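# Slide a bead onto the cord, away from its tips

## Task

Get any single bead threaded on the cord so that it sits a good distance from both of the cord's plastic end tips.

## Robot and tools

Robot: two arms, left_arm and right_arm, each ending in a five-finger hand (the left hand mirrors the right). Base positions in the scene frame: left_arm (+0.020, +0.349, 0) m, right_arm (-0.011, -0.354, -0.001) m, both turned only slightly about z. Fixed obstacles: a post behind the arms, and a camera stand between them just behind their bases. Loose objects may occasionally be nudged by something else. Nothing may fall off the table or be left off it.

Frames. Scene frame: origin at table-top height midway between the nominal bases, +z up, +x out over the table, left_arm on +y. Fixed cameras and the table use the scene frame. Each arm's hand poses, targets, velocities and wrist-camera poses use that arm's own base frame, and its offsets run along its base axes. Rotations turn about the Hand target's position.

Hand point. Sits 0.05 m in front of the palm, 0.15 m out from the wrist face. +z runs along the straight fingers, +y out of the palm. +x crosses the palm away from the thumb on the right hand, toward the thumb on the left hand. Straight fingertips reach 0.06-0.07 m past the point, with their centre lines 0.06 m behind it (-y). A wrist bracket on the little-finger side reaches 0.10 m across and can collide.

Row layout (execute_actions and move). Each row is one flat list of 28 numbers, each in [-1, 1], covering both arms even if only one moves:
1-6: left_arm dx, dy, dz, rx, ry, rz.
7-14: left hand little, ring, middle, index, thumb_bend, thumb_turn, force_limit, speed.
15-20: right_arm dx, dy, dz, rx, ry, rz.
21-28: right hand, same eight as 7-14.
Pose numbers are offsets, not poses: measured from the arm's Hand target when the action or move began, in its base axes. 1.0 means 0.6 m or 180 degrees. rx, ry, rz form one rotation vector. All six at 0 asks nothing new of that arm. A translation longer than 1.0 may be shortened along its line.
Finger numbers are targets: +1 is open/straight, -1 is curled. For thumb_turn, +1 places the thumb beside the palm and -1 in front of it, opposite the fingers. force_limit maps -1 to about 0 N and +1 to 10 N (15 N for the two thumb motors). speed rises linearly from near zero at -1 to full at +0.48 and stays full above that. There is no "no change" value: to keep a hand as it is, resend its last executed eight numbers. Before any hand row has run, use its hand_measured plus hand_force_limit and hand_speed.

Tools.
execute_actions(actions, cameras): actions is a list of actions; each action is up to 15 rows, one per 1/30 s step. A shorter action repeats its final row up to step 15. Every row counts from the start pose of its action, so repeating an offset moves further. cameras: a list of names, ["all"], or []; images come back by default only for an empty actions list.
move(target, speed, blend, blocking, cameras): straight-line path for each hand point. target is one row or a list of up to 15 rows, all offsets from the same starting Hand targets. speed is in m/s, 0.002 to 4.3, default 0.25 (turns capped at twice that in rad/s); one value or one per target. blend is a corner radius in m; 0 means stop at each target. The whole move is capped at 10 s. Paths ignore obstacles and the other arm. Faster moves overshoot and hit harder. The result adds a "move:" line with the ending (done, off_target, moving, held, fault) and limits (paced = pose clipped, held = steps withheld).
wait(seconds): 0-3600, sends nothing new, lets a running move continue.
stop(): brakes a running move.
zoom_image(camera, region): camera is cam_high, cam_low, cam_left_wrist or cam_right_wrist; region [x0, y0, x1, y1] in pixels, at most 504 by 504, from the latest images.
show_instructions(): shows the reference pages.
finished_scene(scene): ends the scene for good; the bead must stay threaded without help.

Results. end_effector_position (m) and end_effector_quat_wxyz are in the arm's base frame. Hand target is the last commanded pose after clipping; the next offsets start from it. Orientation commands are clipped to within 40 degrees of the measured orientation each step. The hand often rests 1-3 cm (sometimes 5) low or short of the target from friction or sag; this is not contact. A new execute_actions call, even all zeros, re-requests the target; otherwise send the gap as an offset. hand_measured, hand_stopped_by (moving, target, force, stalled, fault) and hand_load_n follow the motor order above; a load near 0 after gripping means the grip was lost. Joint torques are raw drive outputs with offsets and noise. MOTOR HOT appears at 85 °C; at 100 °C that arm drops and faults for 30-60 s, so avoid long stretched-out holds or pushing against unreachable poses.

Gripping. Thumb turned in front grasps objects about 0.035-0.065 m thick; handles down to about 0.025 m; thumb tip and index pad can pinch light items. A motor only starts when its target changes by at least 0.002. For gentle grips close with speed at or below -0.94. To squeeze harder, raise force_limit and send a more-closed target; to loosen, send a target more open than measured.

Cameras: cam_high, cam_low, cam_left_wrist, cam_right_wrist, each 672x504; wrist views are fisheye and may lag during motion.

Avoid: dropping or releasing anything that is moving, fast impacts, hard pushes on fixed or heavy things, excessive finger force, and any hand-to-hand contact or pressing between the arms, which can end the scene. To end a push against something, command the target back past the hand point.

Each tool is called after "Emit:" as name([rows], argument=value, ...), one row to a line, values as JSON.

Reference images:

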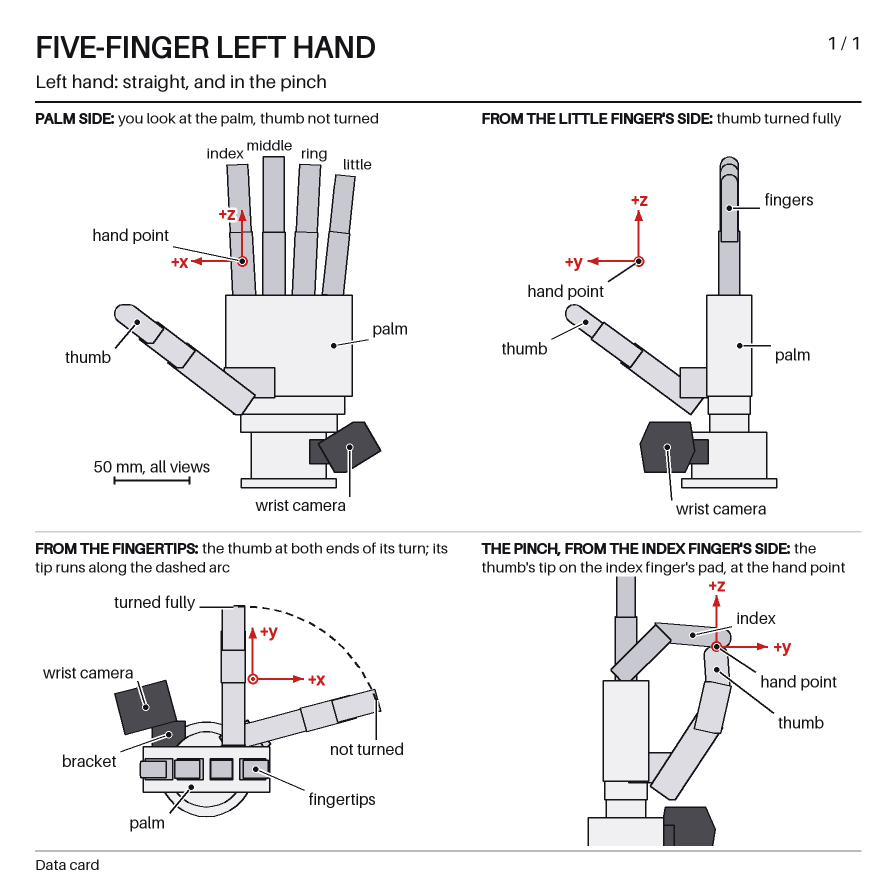

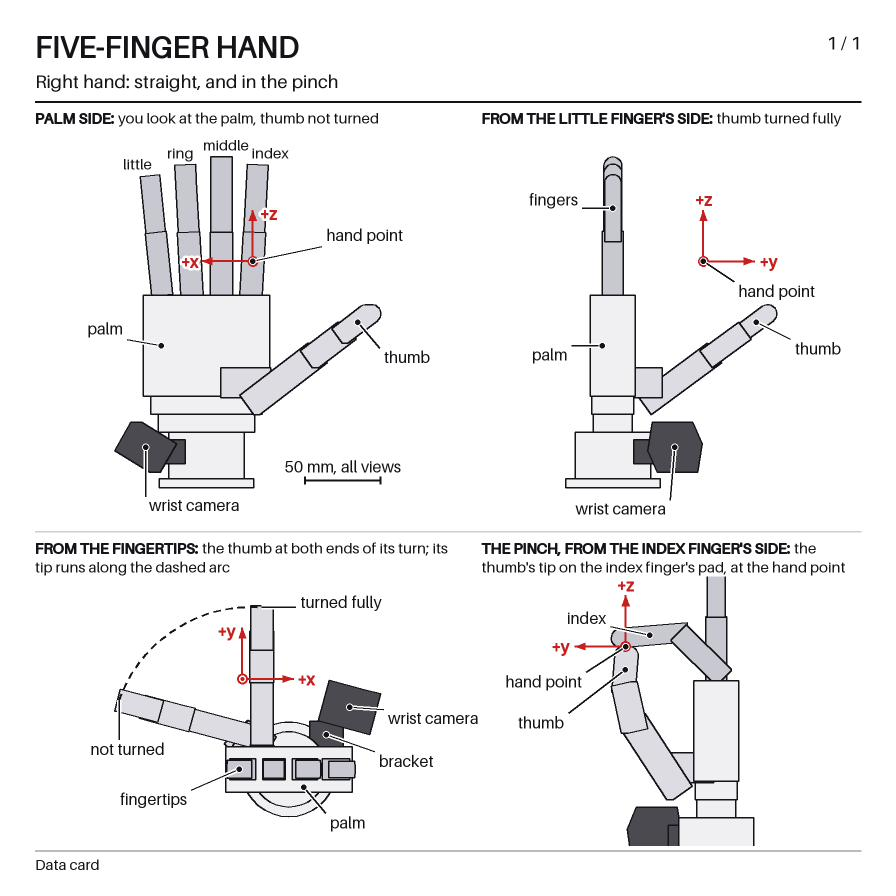

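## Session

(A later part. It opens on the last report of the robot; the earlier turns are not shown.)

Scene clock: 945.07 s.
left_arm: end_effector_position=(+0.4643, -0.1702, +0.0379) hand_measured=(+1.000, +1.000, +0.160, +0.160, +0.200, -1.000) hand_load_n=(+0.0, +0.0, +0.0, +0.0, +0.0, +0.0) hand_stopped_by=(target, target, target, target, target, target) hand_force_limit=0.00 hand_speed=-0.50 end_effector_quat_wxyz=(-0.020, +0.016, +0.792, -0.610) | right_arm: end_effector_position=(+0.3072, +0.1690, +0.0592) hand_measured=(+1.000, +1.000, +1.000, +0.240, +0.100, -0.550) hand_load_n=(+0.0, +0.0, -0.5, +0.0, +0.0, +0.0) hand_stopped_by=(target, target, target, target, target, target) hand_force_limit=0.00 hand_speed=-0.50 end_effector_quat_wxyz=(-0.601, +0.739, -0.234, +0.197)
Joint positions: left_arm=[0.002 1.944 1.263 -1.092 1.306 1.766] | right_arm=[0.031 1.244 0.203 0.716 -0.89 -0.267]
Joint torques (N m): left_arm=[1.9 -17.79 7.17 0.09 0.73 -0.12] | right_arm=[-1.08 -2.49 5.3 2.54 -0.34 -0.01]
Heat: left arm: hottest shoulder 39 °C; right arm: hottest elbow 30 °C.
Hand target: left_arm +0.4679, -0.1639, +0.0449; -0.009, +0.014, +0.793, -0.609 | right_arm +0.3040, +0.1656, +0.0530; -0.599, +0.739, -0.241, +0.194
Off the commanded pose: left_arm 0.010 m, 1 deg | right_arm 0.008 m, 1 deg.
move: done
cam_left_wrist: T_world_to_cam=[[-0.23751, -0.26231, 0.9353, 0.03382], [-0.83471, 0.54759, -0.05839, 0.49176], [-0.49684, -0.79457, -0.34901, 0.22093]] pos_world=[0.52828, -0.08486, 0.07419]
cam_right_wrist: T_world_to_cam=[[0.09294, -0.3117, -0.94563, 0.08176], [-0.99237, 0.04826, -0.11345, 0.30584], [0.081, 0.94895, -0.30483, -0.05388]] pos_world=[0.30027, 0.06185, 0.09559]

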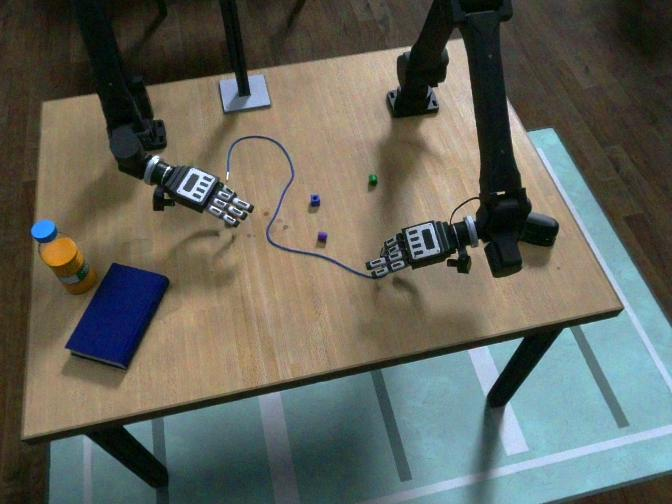

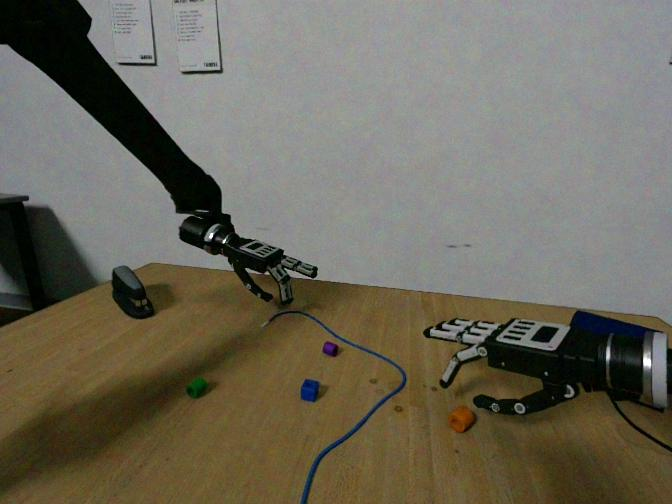

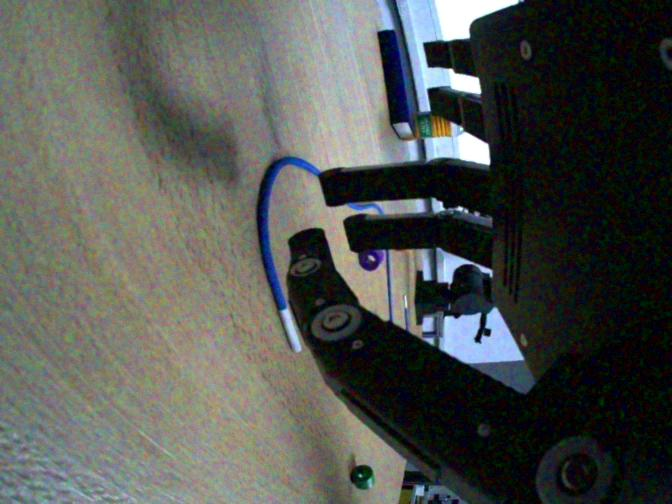

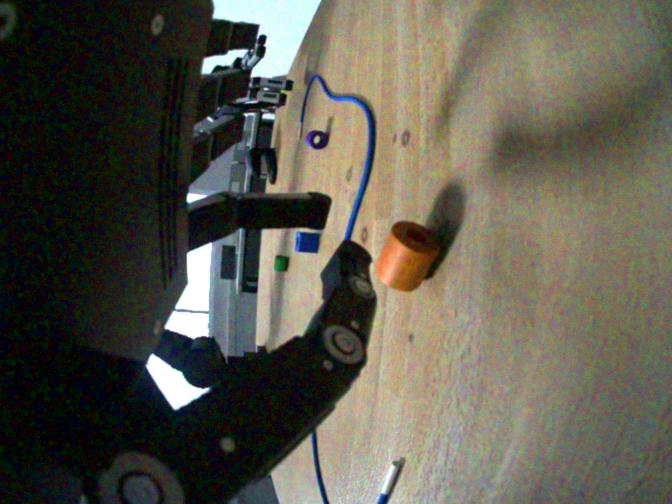

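Emit:
move(target=[0.0142, 0.0188, -0.0087, 0, 0, -0.0167, 1, 1, 0.3, 0.16, 0.2, -1, 0, -0.5, -0.0058, -0.0172, -0.0227, 0, 0, 0, 1, 1, 1, 0.24, 0.1, -0.55, 0, -0.5], speed=0.06, cameras=["all"])

Emit:
zoom_image(camera="cam_right_wrist", region=[180, 100, 560, 440])

Emit:
zoom_image(camera="cam_left_wrist", region=[120, 100, 500, 440])

Emit:
zoom_image(camera="cam_low", region=[400, 300, 560, 440])

Emit:
zoom_image(camera="cam_low", region=[200, 200, 360, 340])

Scene clock: 1020.07 s.
left_arm: end_effector_position=(+0.4654, -0.1587, +0.0440) hand_measured=(+1.000, +1.000, +0.300, +0.160, +0.200, -1.000) hand_load_n=(+0.0, +0.0, +0.0, +0.0, +0.0, +0.0) hand_stopped_by=(target, target, target, target, target, target) hand_force_limit=0.00 hand_speed=-0.50 end_effector_quat_wxyz=(-0.029, +0.037, +0.792, -0.608) | right_arm: end_effector_position=(+0.3038, +0.1586, +0.0457) hand_measured=(+1.000, +1.000, +1.000, +0.240, +0.100, -0.550) hand_load_n=(+0.0, +0.0, +0.0, +0.0, +0.0, +0.0) hand_stopped_by=(target, target, target, target, target, target) hand_force_limit=0.00 hand_speed=-0.50 end_effector_quat_wxyz=(-0.601, +0.738, -0.238, +0.194)
Joint positions: left_arm=[0.02 1.985 1.34 -1.33 1.286 1.989] | right_arm=[-0.015 1.314 0.186 0.782 -0.934 -0.282]
Joint torques (N m): left_arm=[2.08 -14.86 10.03 -0.9 0.7 0.04] | right_arm=[-1.08 -2.78 4.59 2.48 -0.34 -0.12]
Heat: left arm: hottest shoulder 40 °C; right arm: hottest elbow 30 °C.
Hand target: left_arm +0.4764, -0.1526, +0.0396; -0.025, +0.035, +0.793, -0.608 | right_arm +0.3005, +0.1552, +0.0393; -0.599, +0.739, -0.241, +0.195
Off the commanded pose: left_arm 0.013 m, 1 deg | right_arm 0.008 m, 1 deg.
move: off_target (left_arm)
cam_left_wrist: T_world_to_cam=[[-0.26068, -0.25252, 0.93181, 0.04398], [-0.80822, 0.58499, -0.06758, 0.48082], [-0.52804, -0.77073, -0.35659, 0.25143]] pos_world=[0.53284, -0.07639, 0.08116]
cam_right_wrist: T_world_to_cam=[[0.08439, -0.30675, -0.94804, 0.06796], [-0.99312, 0.05161, -0.1051, 0.30075], [0.08117, 0.95039, -0.30029, -0.04842]] pos_world=[0.29688, 0.05135, 0.0815]

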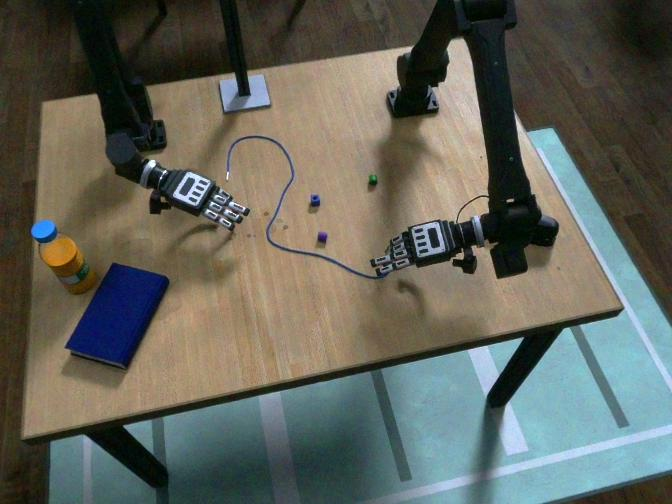

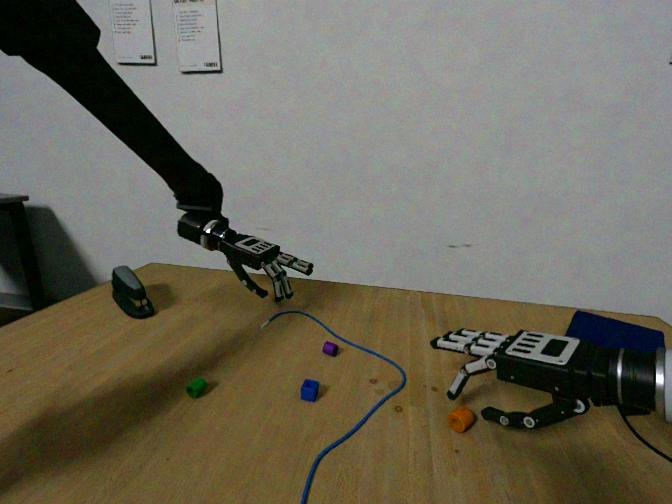

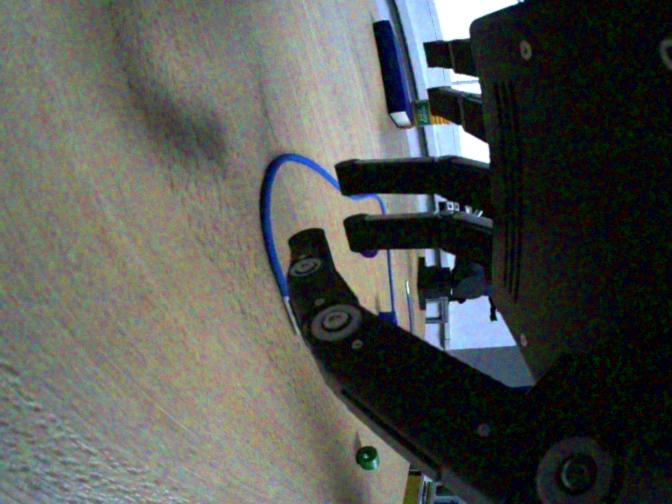

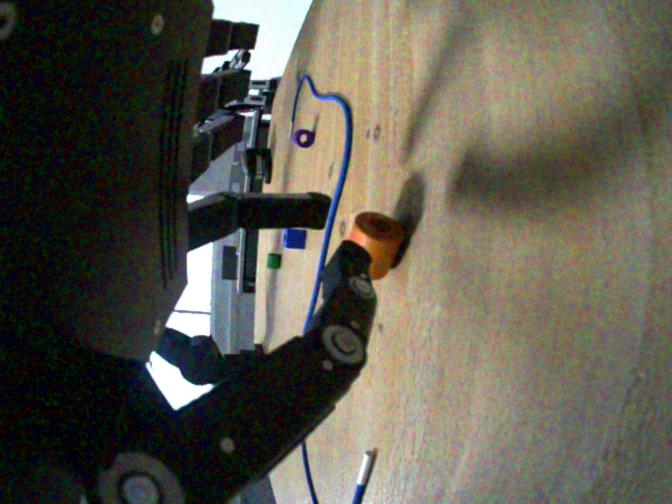

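Scaled by 1.326 from the camera's image (finer frame: 960x720).

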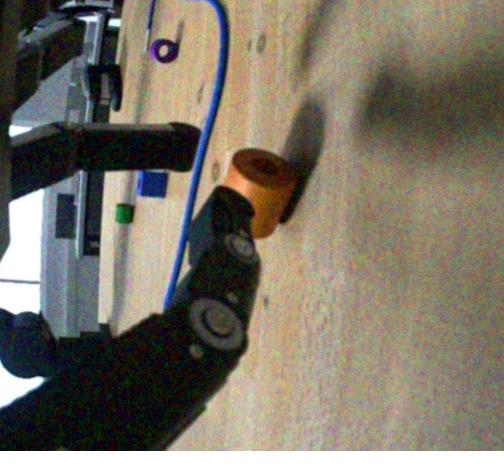

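Scaled by 1.326 from the camera's image (finer frame: 960x720).

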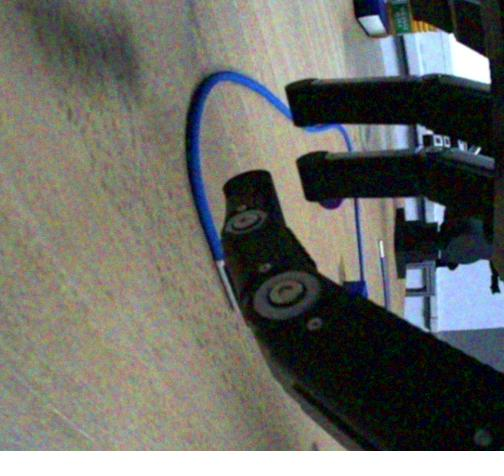

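Scaled by 3.150 from the camera's image (finer frame: 960x720).

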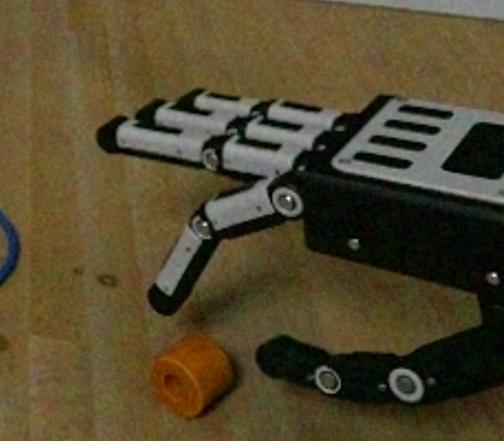

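Scaled by 3.150 from the camera's image (finer frame: 960x720).

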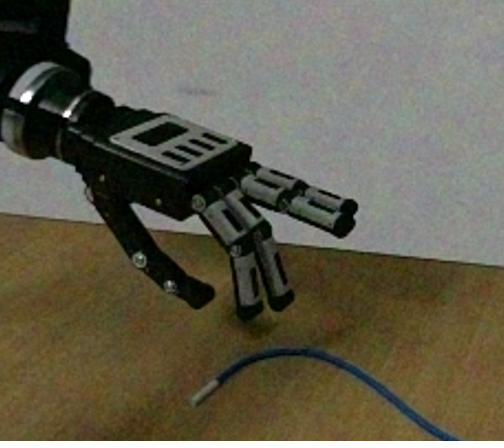

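Emit:
move(target=[-0.0013, -0.0135, -0.026, 0, 0, 0, 1, 1, 0.3, 0.16, 0.2, -1, 0, -0.5, 0.0012, 0.0068, -0.02, 0, 0, 0, 1, 1, 1, 0.24, 0.26, -0.55, 0, -0.5], speed=0.05, cameras=["all"])

Emit:
zoom_image(camera="cam_right_wrist", region=[240, 140, 460, 340])

Emit:
zoom_image(camera="cam_left_wrist", region=[200, 130, 440, 350])

Emit:
zoom_image(camera="cam_low", region=[420, 340, 540, 450])

Emit:
zoom_image(camera="cam_low", region=[220, 240, 340, 350])

Scene clock: 1103.53 s.
left_arm: end_effector_position=(+0.4736, -0.1589, +0.0332) hand_measured=(+1.000, +1.000, +0.300, +0.160, +0.200, -1.000) hand_load_n=(+0.0, +0.0, +0.0, +0.0, +0.0, +0.0) hand_stopped_by=(target, target, target, target, target, target) hand_force_limit=0.00 hand_speed=-0.50 end_effector_quat_wxyz=(-0.019, +0.039, +0.793, -0.608) | right_arm: end_effector_position=(+0.3069, +0.1575, +0.0333) hand_measured=(+1.000, +1.000, +1.000, +0.240, +0.260, -0.550) hand_load_n=(+0.0, +0.0, +0.0, +0.0, +0.0, +0.0) hand_stopped_by=(target, target, target, target, target, target) hand_force_limit=0.00 hand_speed=-0.50 end_effector_quat_wxyz=(-0.600, +0.737, -0.239, +0.200)
Joint positions: left_arm=[0.02 2.001 1.34 -1.267 1.289 1.96] | right_arm=[-0.015 1.404 0.18 0.887 -0.923 -0.282]
Joint torques (N m): left_arm=[0.85 -15.03 8.17 -0.14 0.81 -0.17] | right_arm=[0.62 -3.25 3.86 2.55 -0.15 -0.01]
Heat: left arm: hottest shoulder 40 °C; right arm: hottest elbow 29 °C.
Hand target: left_arm +0.4757, -0.1607, +0.0241; -0.025, +0.035, +0.793, -0.608 | right_arm +0.3012, +0.1593, +0.0274; -0.599, +0.739, -0.241, +0.195
Off the commanded pose: left_arm 0.010 m, 1 deg | right_arm 0.008 m, 1 deg.
move: done
cam_left_wrist: T_world_to_cam=[[-0.27581, -0.25548, 0.92664, 0.06291], [-0.81193, 0.57792, -0.08233, 0.48785], [-0.51449, -0.77507, -0.36683, 0.24496]] pos_world=[0.53948, -0.076, 0.07173]
cam_right_wrist: T_world_to_cam=[[0.08894, -0.31104, -0.94623, 0.05489], [-0.99171, 0.06083, -0.11321, 0.30091], [0.09277, 0.94845, -0.30305, -0.0545]] pos_world=[0.29858, 0.05046, 0.06949]

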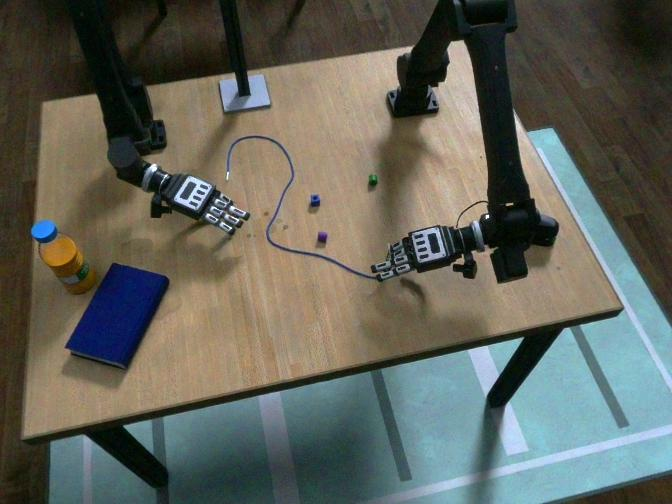

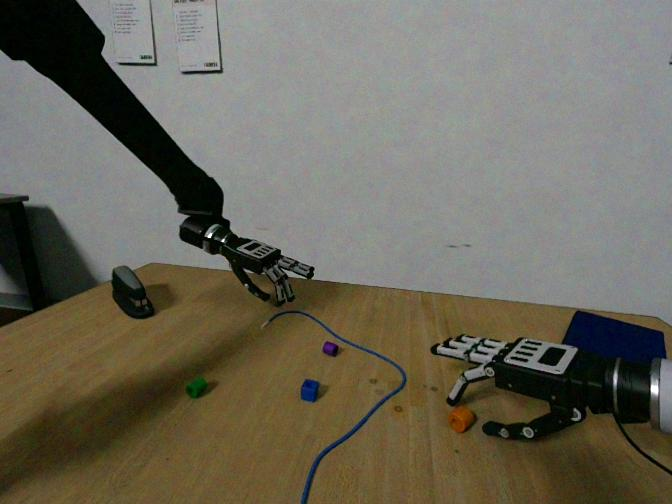

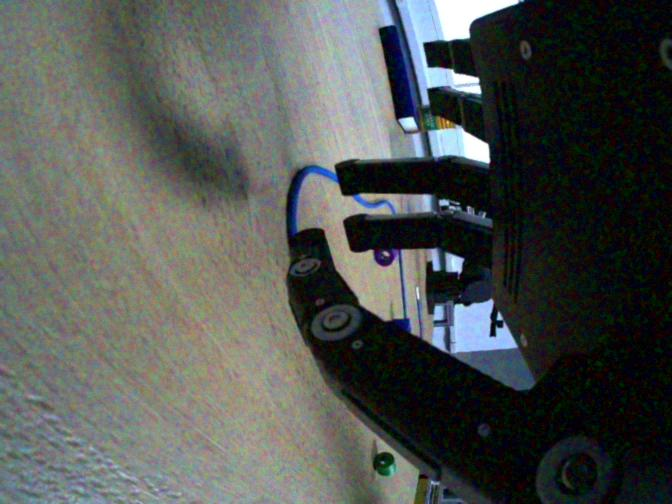

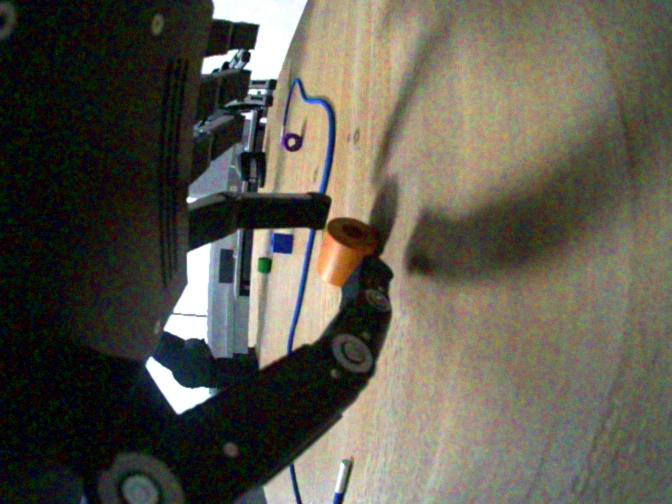

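Scaled by 2.291 from the camera's image (finer frame: 960x720).

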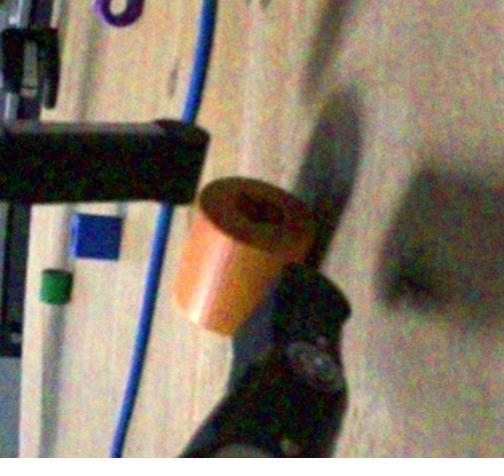

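Scaled by 2.100 from the camera's image (finer frame: 960x720).

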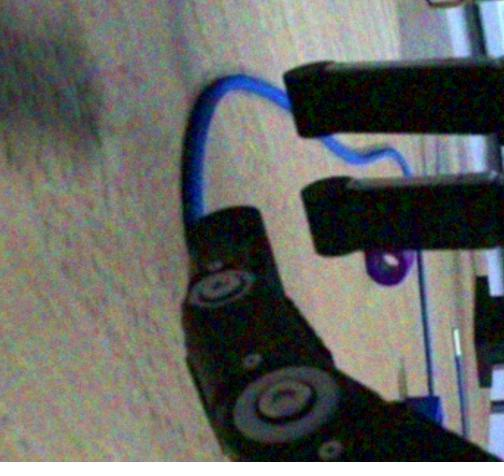

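Scaled by 4.200 from the camera's image (finer frame: 960x720).

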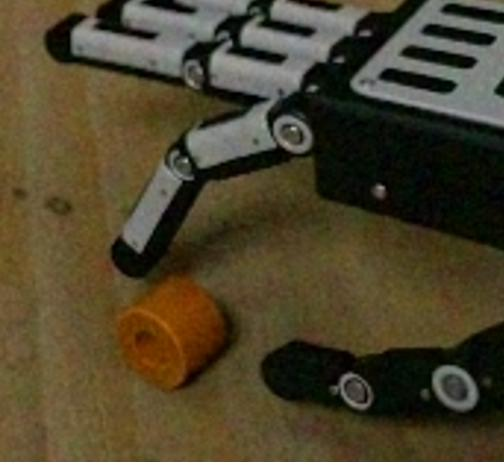

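Scaled by 4.200 from the camera's image (finer frame: 960x720).

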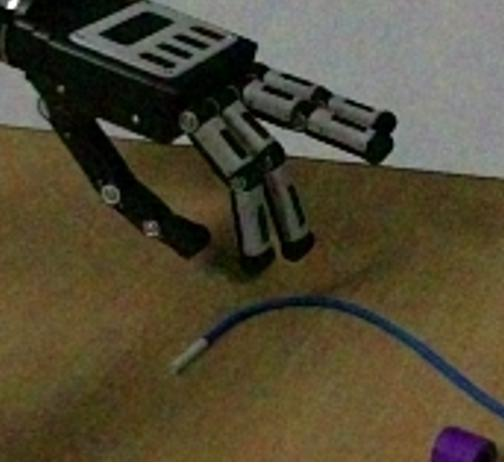

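Emit:
zoom_image(camera="cam_low", region=[440, 395, 500, 445])

Emit:
zoom_image(camera="cam_right_wrist", region=[300, 200, 400, 300])

Emit:
zoom_image(camera="cam_low", region=[295, 370, 335, 410])

Scaled by 8.400 from the camera's image (finer frame: 960x720).

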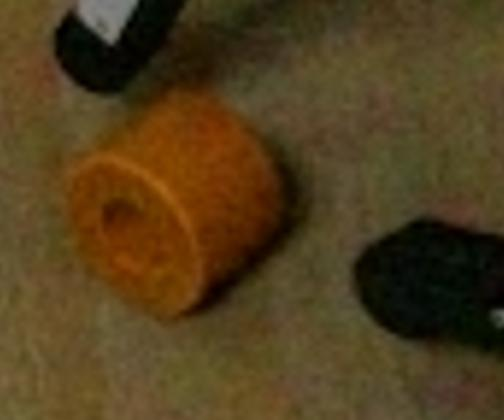

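Scaled by 5.040 from the camera's image (finer frame: 960x720).

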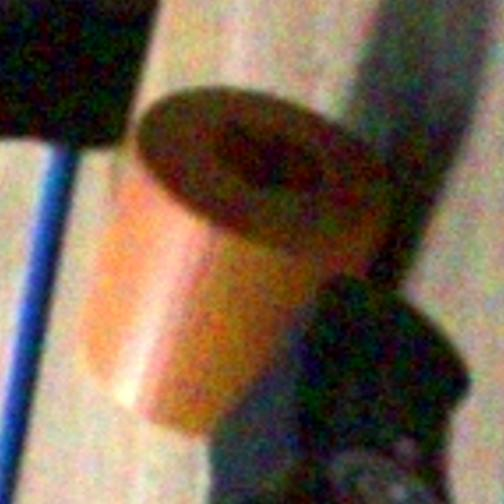

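Scaled by 12.600 from the camera's image (finer frame: 960x720).

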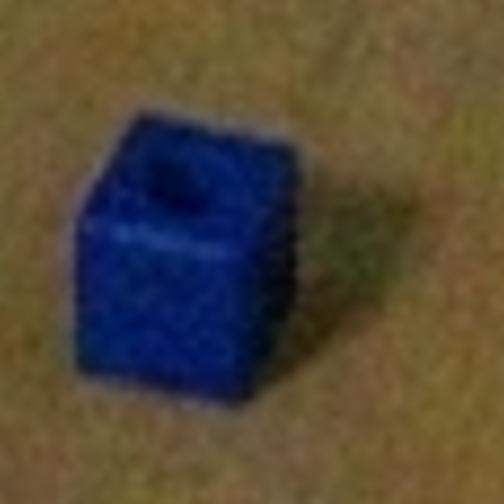

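Emit:
move(target=[-0.0178, -0.0147, -0.021, 0, 0, 0, 1, 1, 0.3, 0.16, 0.2, -1, 0, -0.5, -0.0003, 0.0112, -0.0062, 0, 0, 0, 1, 1, 1, 0.4, 0.26, -0.55, 0, -0.5], speed=0.05, cameras=["all"])

Emit:
zoom_image(camera="cam_right_wrist", region=[240, 140, 460, 340])

Emit:
zoom_image(camera="cam_left_wrist", region=[200, 130, 440, 350])

Emit:
zoom_image(camera="cam_low", region=[420, 340, 540, 450])

Emit:
zoom_image(camera="cam_low", region=[240, 260, 320, 340])

Scene clock: 1219.17 s.
left_arm: end_effector_position=(+0.4687, -0.1629, +0.0186) hand_measured=(+1.000, +1.000, +0.300, +0.160, +0.200, -1.000) hand_load_n=(+0.0, +0.0, +0.0, +0.0, +0.0, +0.5) hand_stopped_by=(target, target, target, target, target, target) hand_force_limit=0.00 hand_speed=-0.50 end_effector_quat_wxyz=(-0.016, +0.036, +0.793, -0.608) | right_arm: end_effector_position=(+0.3079, +0.1626, +0.0294) hand_measured=(+1.000, +1.000, +1.000, +0.400, +0.260, -0.550) hand_load_n=(+0.0, +0.0, +0.0, +0.0, +0.0, +0.0) hand_stopped_by=(target, target, target, target, target, target) hand_force_limit=0.00 hand_speed=-0.50 end_effector_quat_wxyz=(-0.599, +0.738, -0.236, +0.205)
Joint positions: left_arm=[0.013 2.001 1.296 -1.166 1.294 1.903] | right_arm=[0.01 1.435 0.176 0.935 -0.895 -0.277]
Joint torques (N m): left_arm=[0.21 -15.56 6.93 -0.02 0.82 -0.15] | right_arm=[0.97 -3.55 3.58 2.61 -0.13 0.1]
Heat: left arm: hottest shoulder 37 °C; right arm: hottest elbow 28 °C.
Hand target: left_arm +0.4650, -0.1697, +0.0116; -0.025, +0.035, +0.793, -0.608 | right_arm +0.3011, +0.1660, +0.0237; -0.599, +0.739, -0.241, +0.195
Off the commanded pose: left_arm 0.010 m, 1 deg | right_arm 0.010 m, 1 deg.
move: done
cam_left_wrist: T_world_to_cam=[[-0.27469, -0.2582, 0.92622, 0.07312], [-0.81743, 0.56994, -0.08354, 0.4864], [-0.50632, -0.78006, -0.36761, 0.22937]] pos_world=[0.53382, -0.07942, 0.05723]
cam_right_wrist: T_world_to_cam=[[0.09723, -0.31708, -0.9434, 0.05102], [-0.9905, 0.06183, -0.12287, 0.30102], [0.09729, 0.94638, -0.30805, -0.0615]] pos_world=[0.29918, 0.05576, 0.06617]

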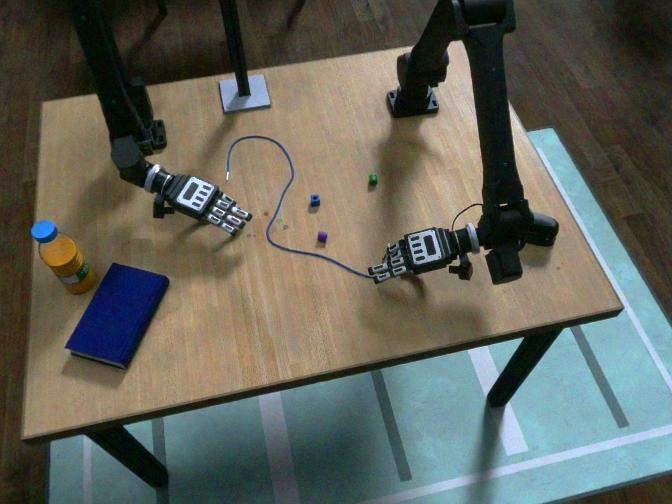

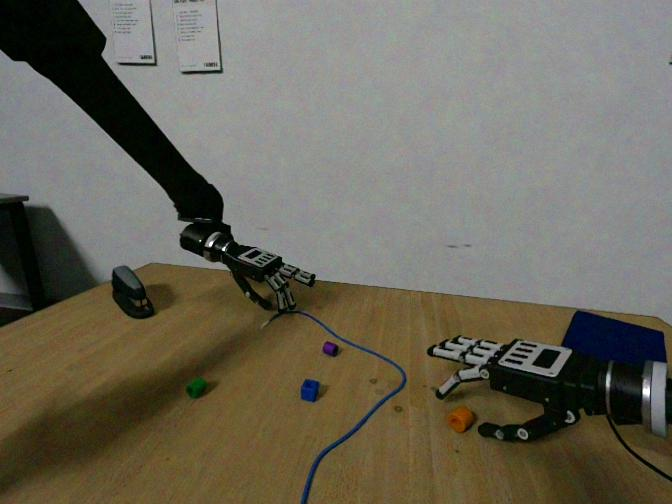

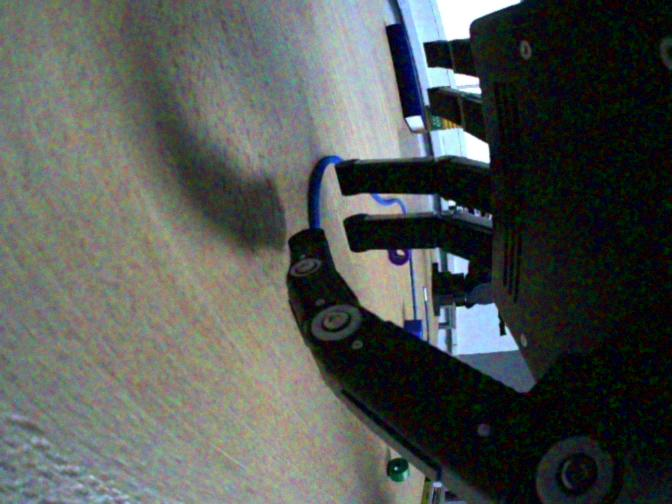

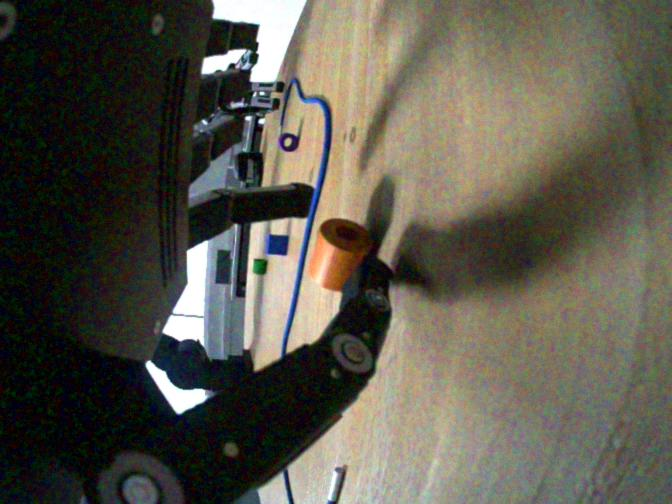

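Scaled by 2.291 from the camera's image (finer frame: 960x720).

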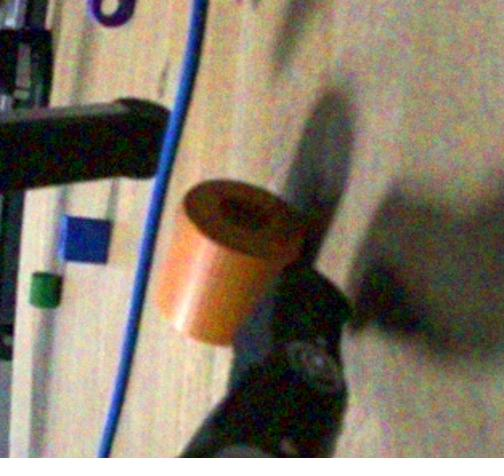

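Scaled by 2.100 from the camera's image (finer frame: 960x720).

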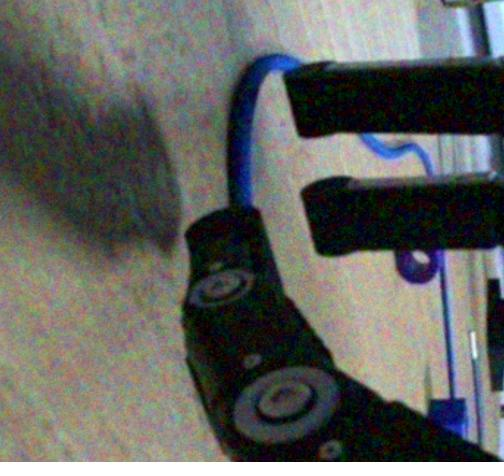

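Scaled by 4.200 from the camera's image (finer frame: 960x720).

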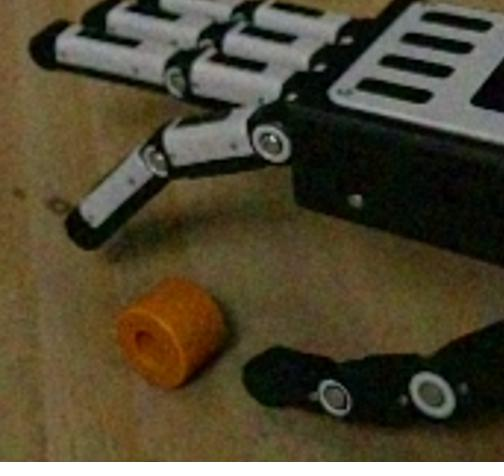

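Scaled by 6.300 from the camera's image (finer frame: 960x720).

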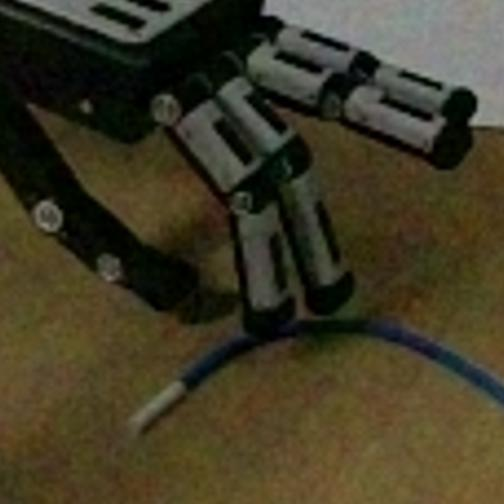

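Emit:
move(target=[0, 0, 0, 0, 0, 0, 1, 1, 1, 0.16, 0.2, -0.55, 0, -0.6, 0, 0, 0, 0, 0, 0, 1, 1, 1, -0.1, 0.26, -0.55, -0.5, -0.9], speed=0.05, cameras=["all"])

Emit:
zoom_image(camera="cam_right_wrist", region=[240, 140, 460, 340])

Emit:
zoom_image(camera="cam_left_wrist", region=[200, 130, 440, 350])

Emit:
zoom_image(camera="cam_low", region=[420, 340, 540, 450])

Emit:
zoom_image(camera="cam_low", region=[240, 260, 320, 340])

Scene clock: 1244.83 s.
left_arm: end_effector_position=(+0.4689, -0.1630, +0.0186) hand_measured=(+1.000, +1.000, +1.000, +0.160, +0.200, -0.550) hand_load_n=(+0.0, +0.0, +0.0, +0.0, +0.0, +0.0) hand_stopped_by=(target, target, target, target, target, target) hand_force_limit=0.00 hand_speed=-0.60 end_effector_quat_wxyz=(-0.016, +0.036, +0.793, -0.608) | right_arm: end_effector_position=(+0.3081, +0.1626, +0.0296) hand_measured=(+1.000, +1.000, +1.000, +0.020, +0.260, -0.550) hand_load_n=(+0.0, +0.0, +0.0, +2.5, +1.5, -0.5) hand_stopped_by=(target, target, target, force, target, target) hand_force_limit=-0.50 hand_speed=-0.90 end_effector_quat_wxyz=(-0.599, +0.737, -0.236, +0.205)
Joint positions: left_arm=[0.013 2.001 1.296 -1.165 1.295 1.901] | right_arm=[0.01 1.435 0.176 0.937 -0.895 -0.276]
Joint torques (N m): left_arm=[0.09 -15.5 6.89 -0.03 0.81 -0.12] | right_arm=[0.85 -3.37 3.56 2.48 -0.12 0.1]
Heat: left arm: hottest shoulder 37 °C; right arm: hottest elbow 28 °C.
Hand target: left_arm +0.4650, -0.1697, +0.0116; -0.025, +0.035, +0.793, -0.608 | right_arm +0.3011, +0.1660, +0.0237; -0.599, +0.739, -0.241, +0.195
Off the commanded pose: left_arm 0.010 m, 1 deg | right_arm 0.010 m, 1 deg.
move: done
cam_left_wrist: T_world_to_cam=[[-0.27422, -0.25821, 0.92635, 0.07289], [-0.81783, 0.56939, -0.08339, 0.48665], [-0.50592, -0.78046, -0.36732, 0.22916]] pos_world=[0.53392, -0.07942, 0.05723]
cam_right_wrist: T_world_to_cam=[[0.09777, -0.31645, -0.94356, 0.05092], [-0.9904, 0.06213, -0.12346, 0.30112], [0.09769, 0.94657, -0.30734, -0.06165]] pos_world=[0.29928, 0.05576, 0.06627]

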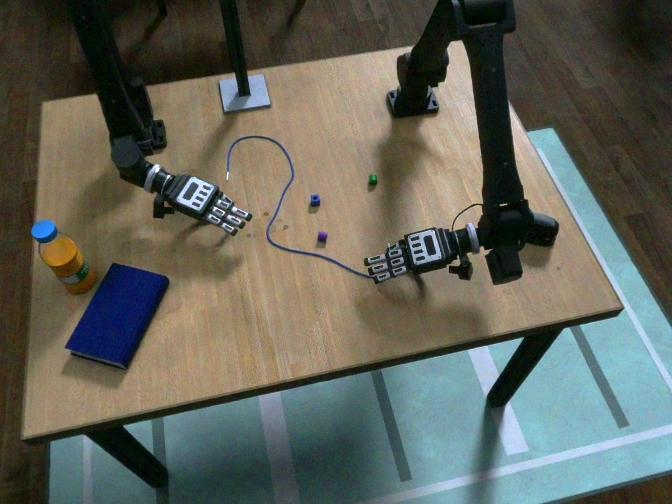

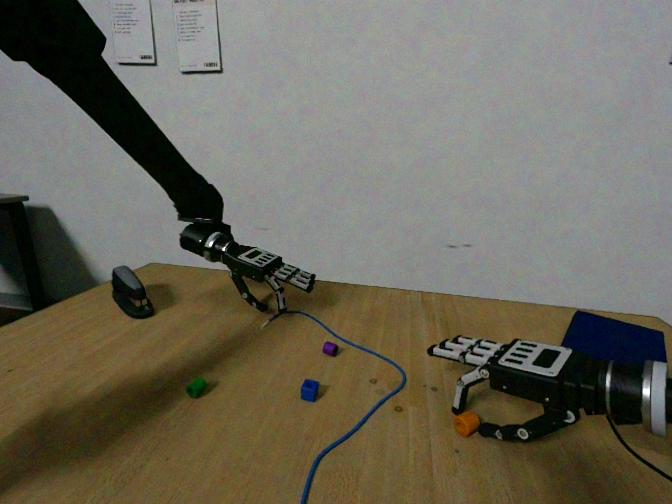

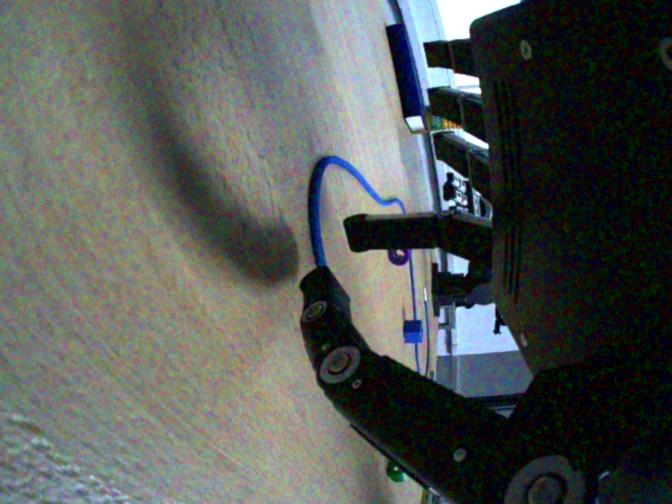

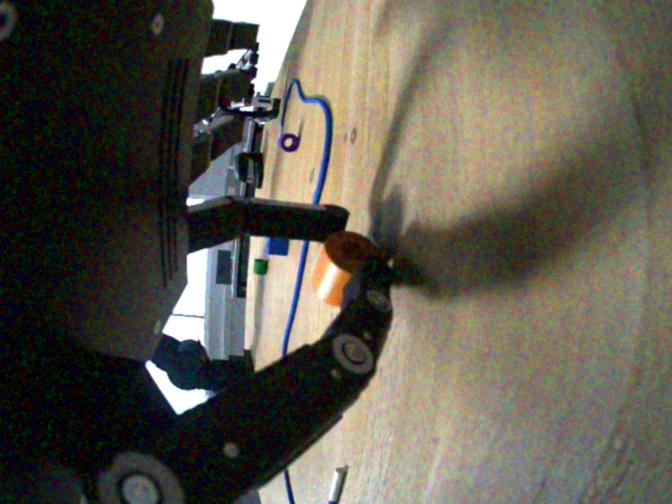

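Scaled by 2.291 from the camera's image (finer frame: 960x720).

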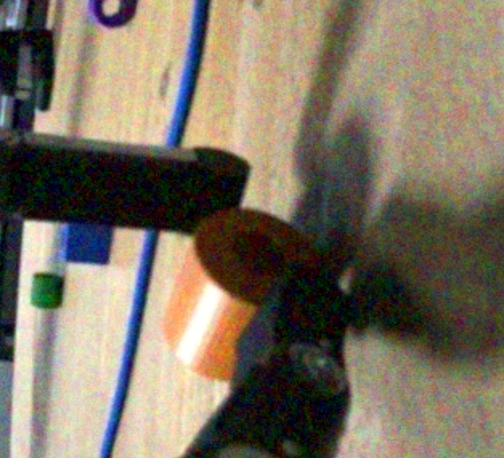

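Scaled by 2.100 from the camera's image (finer frame: 960x720).

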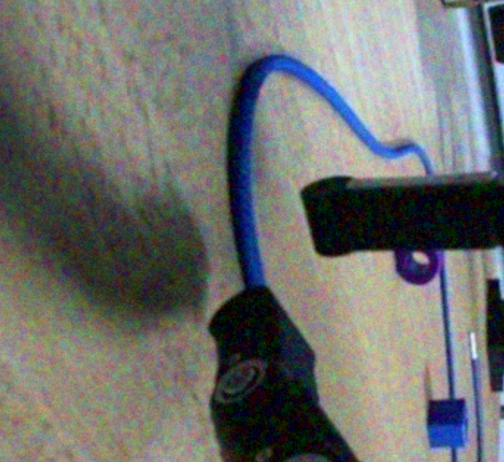

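Scaled by 4.200 from the camera's image (finer frame: 960x720).

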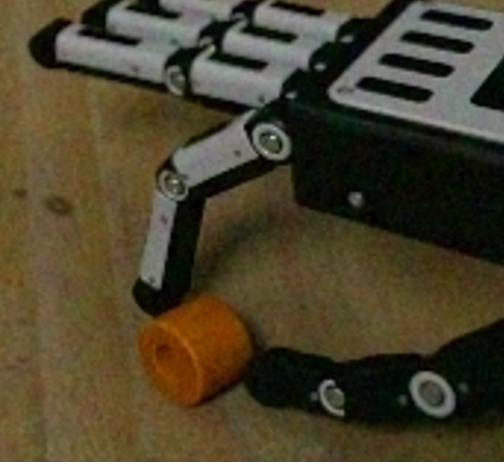

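Scaled by 6.300 from the camera's image (finer frame: 960x720).

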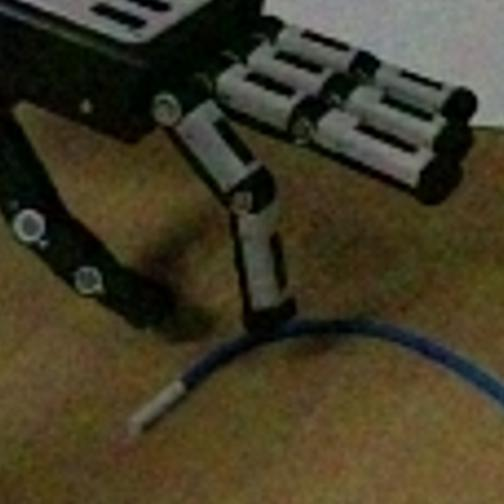

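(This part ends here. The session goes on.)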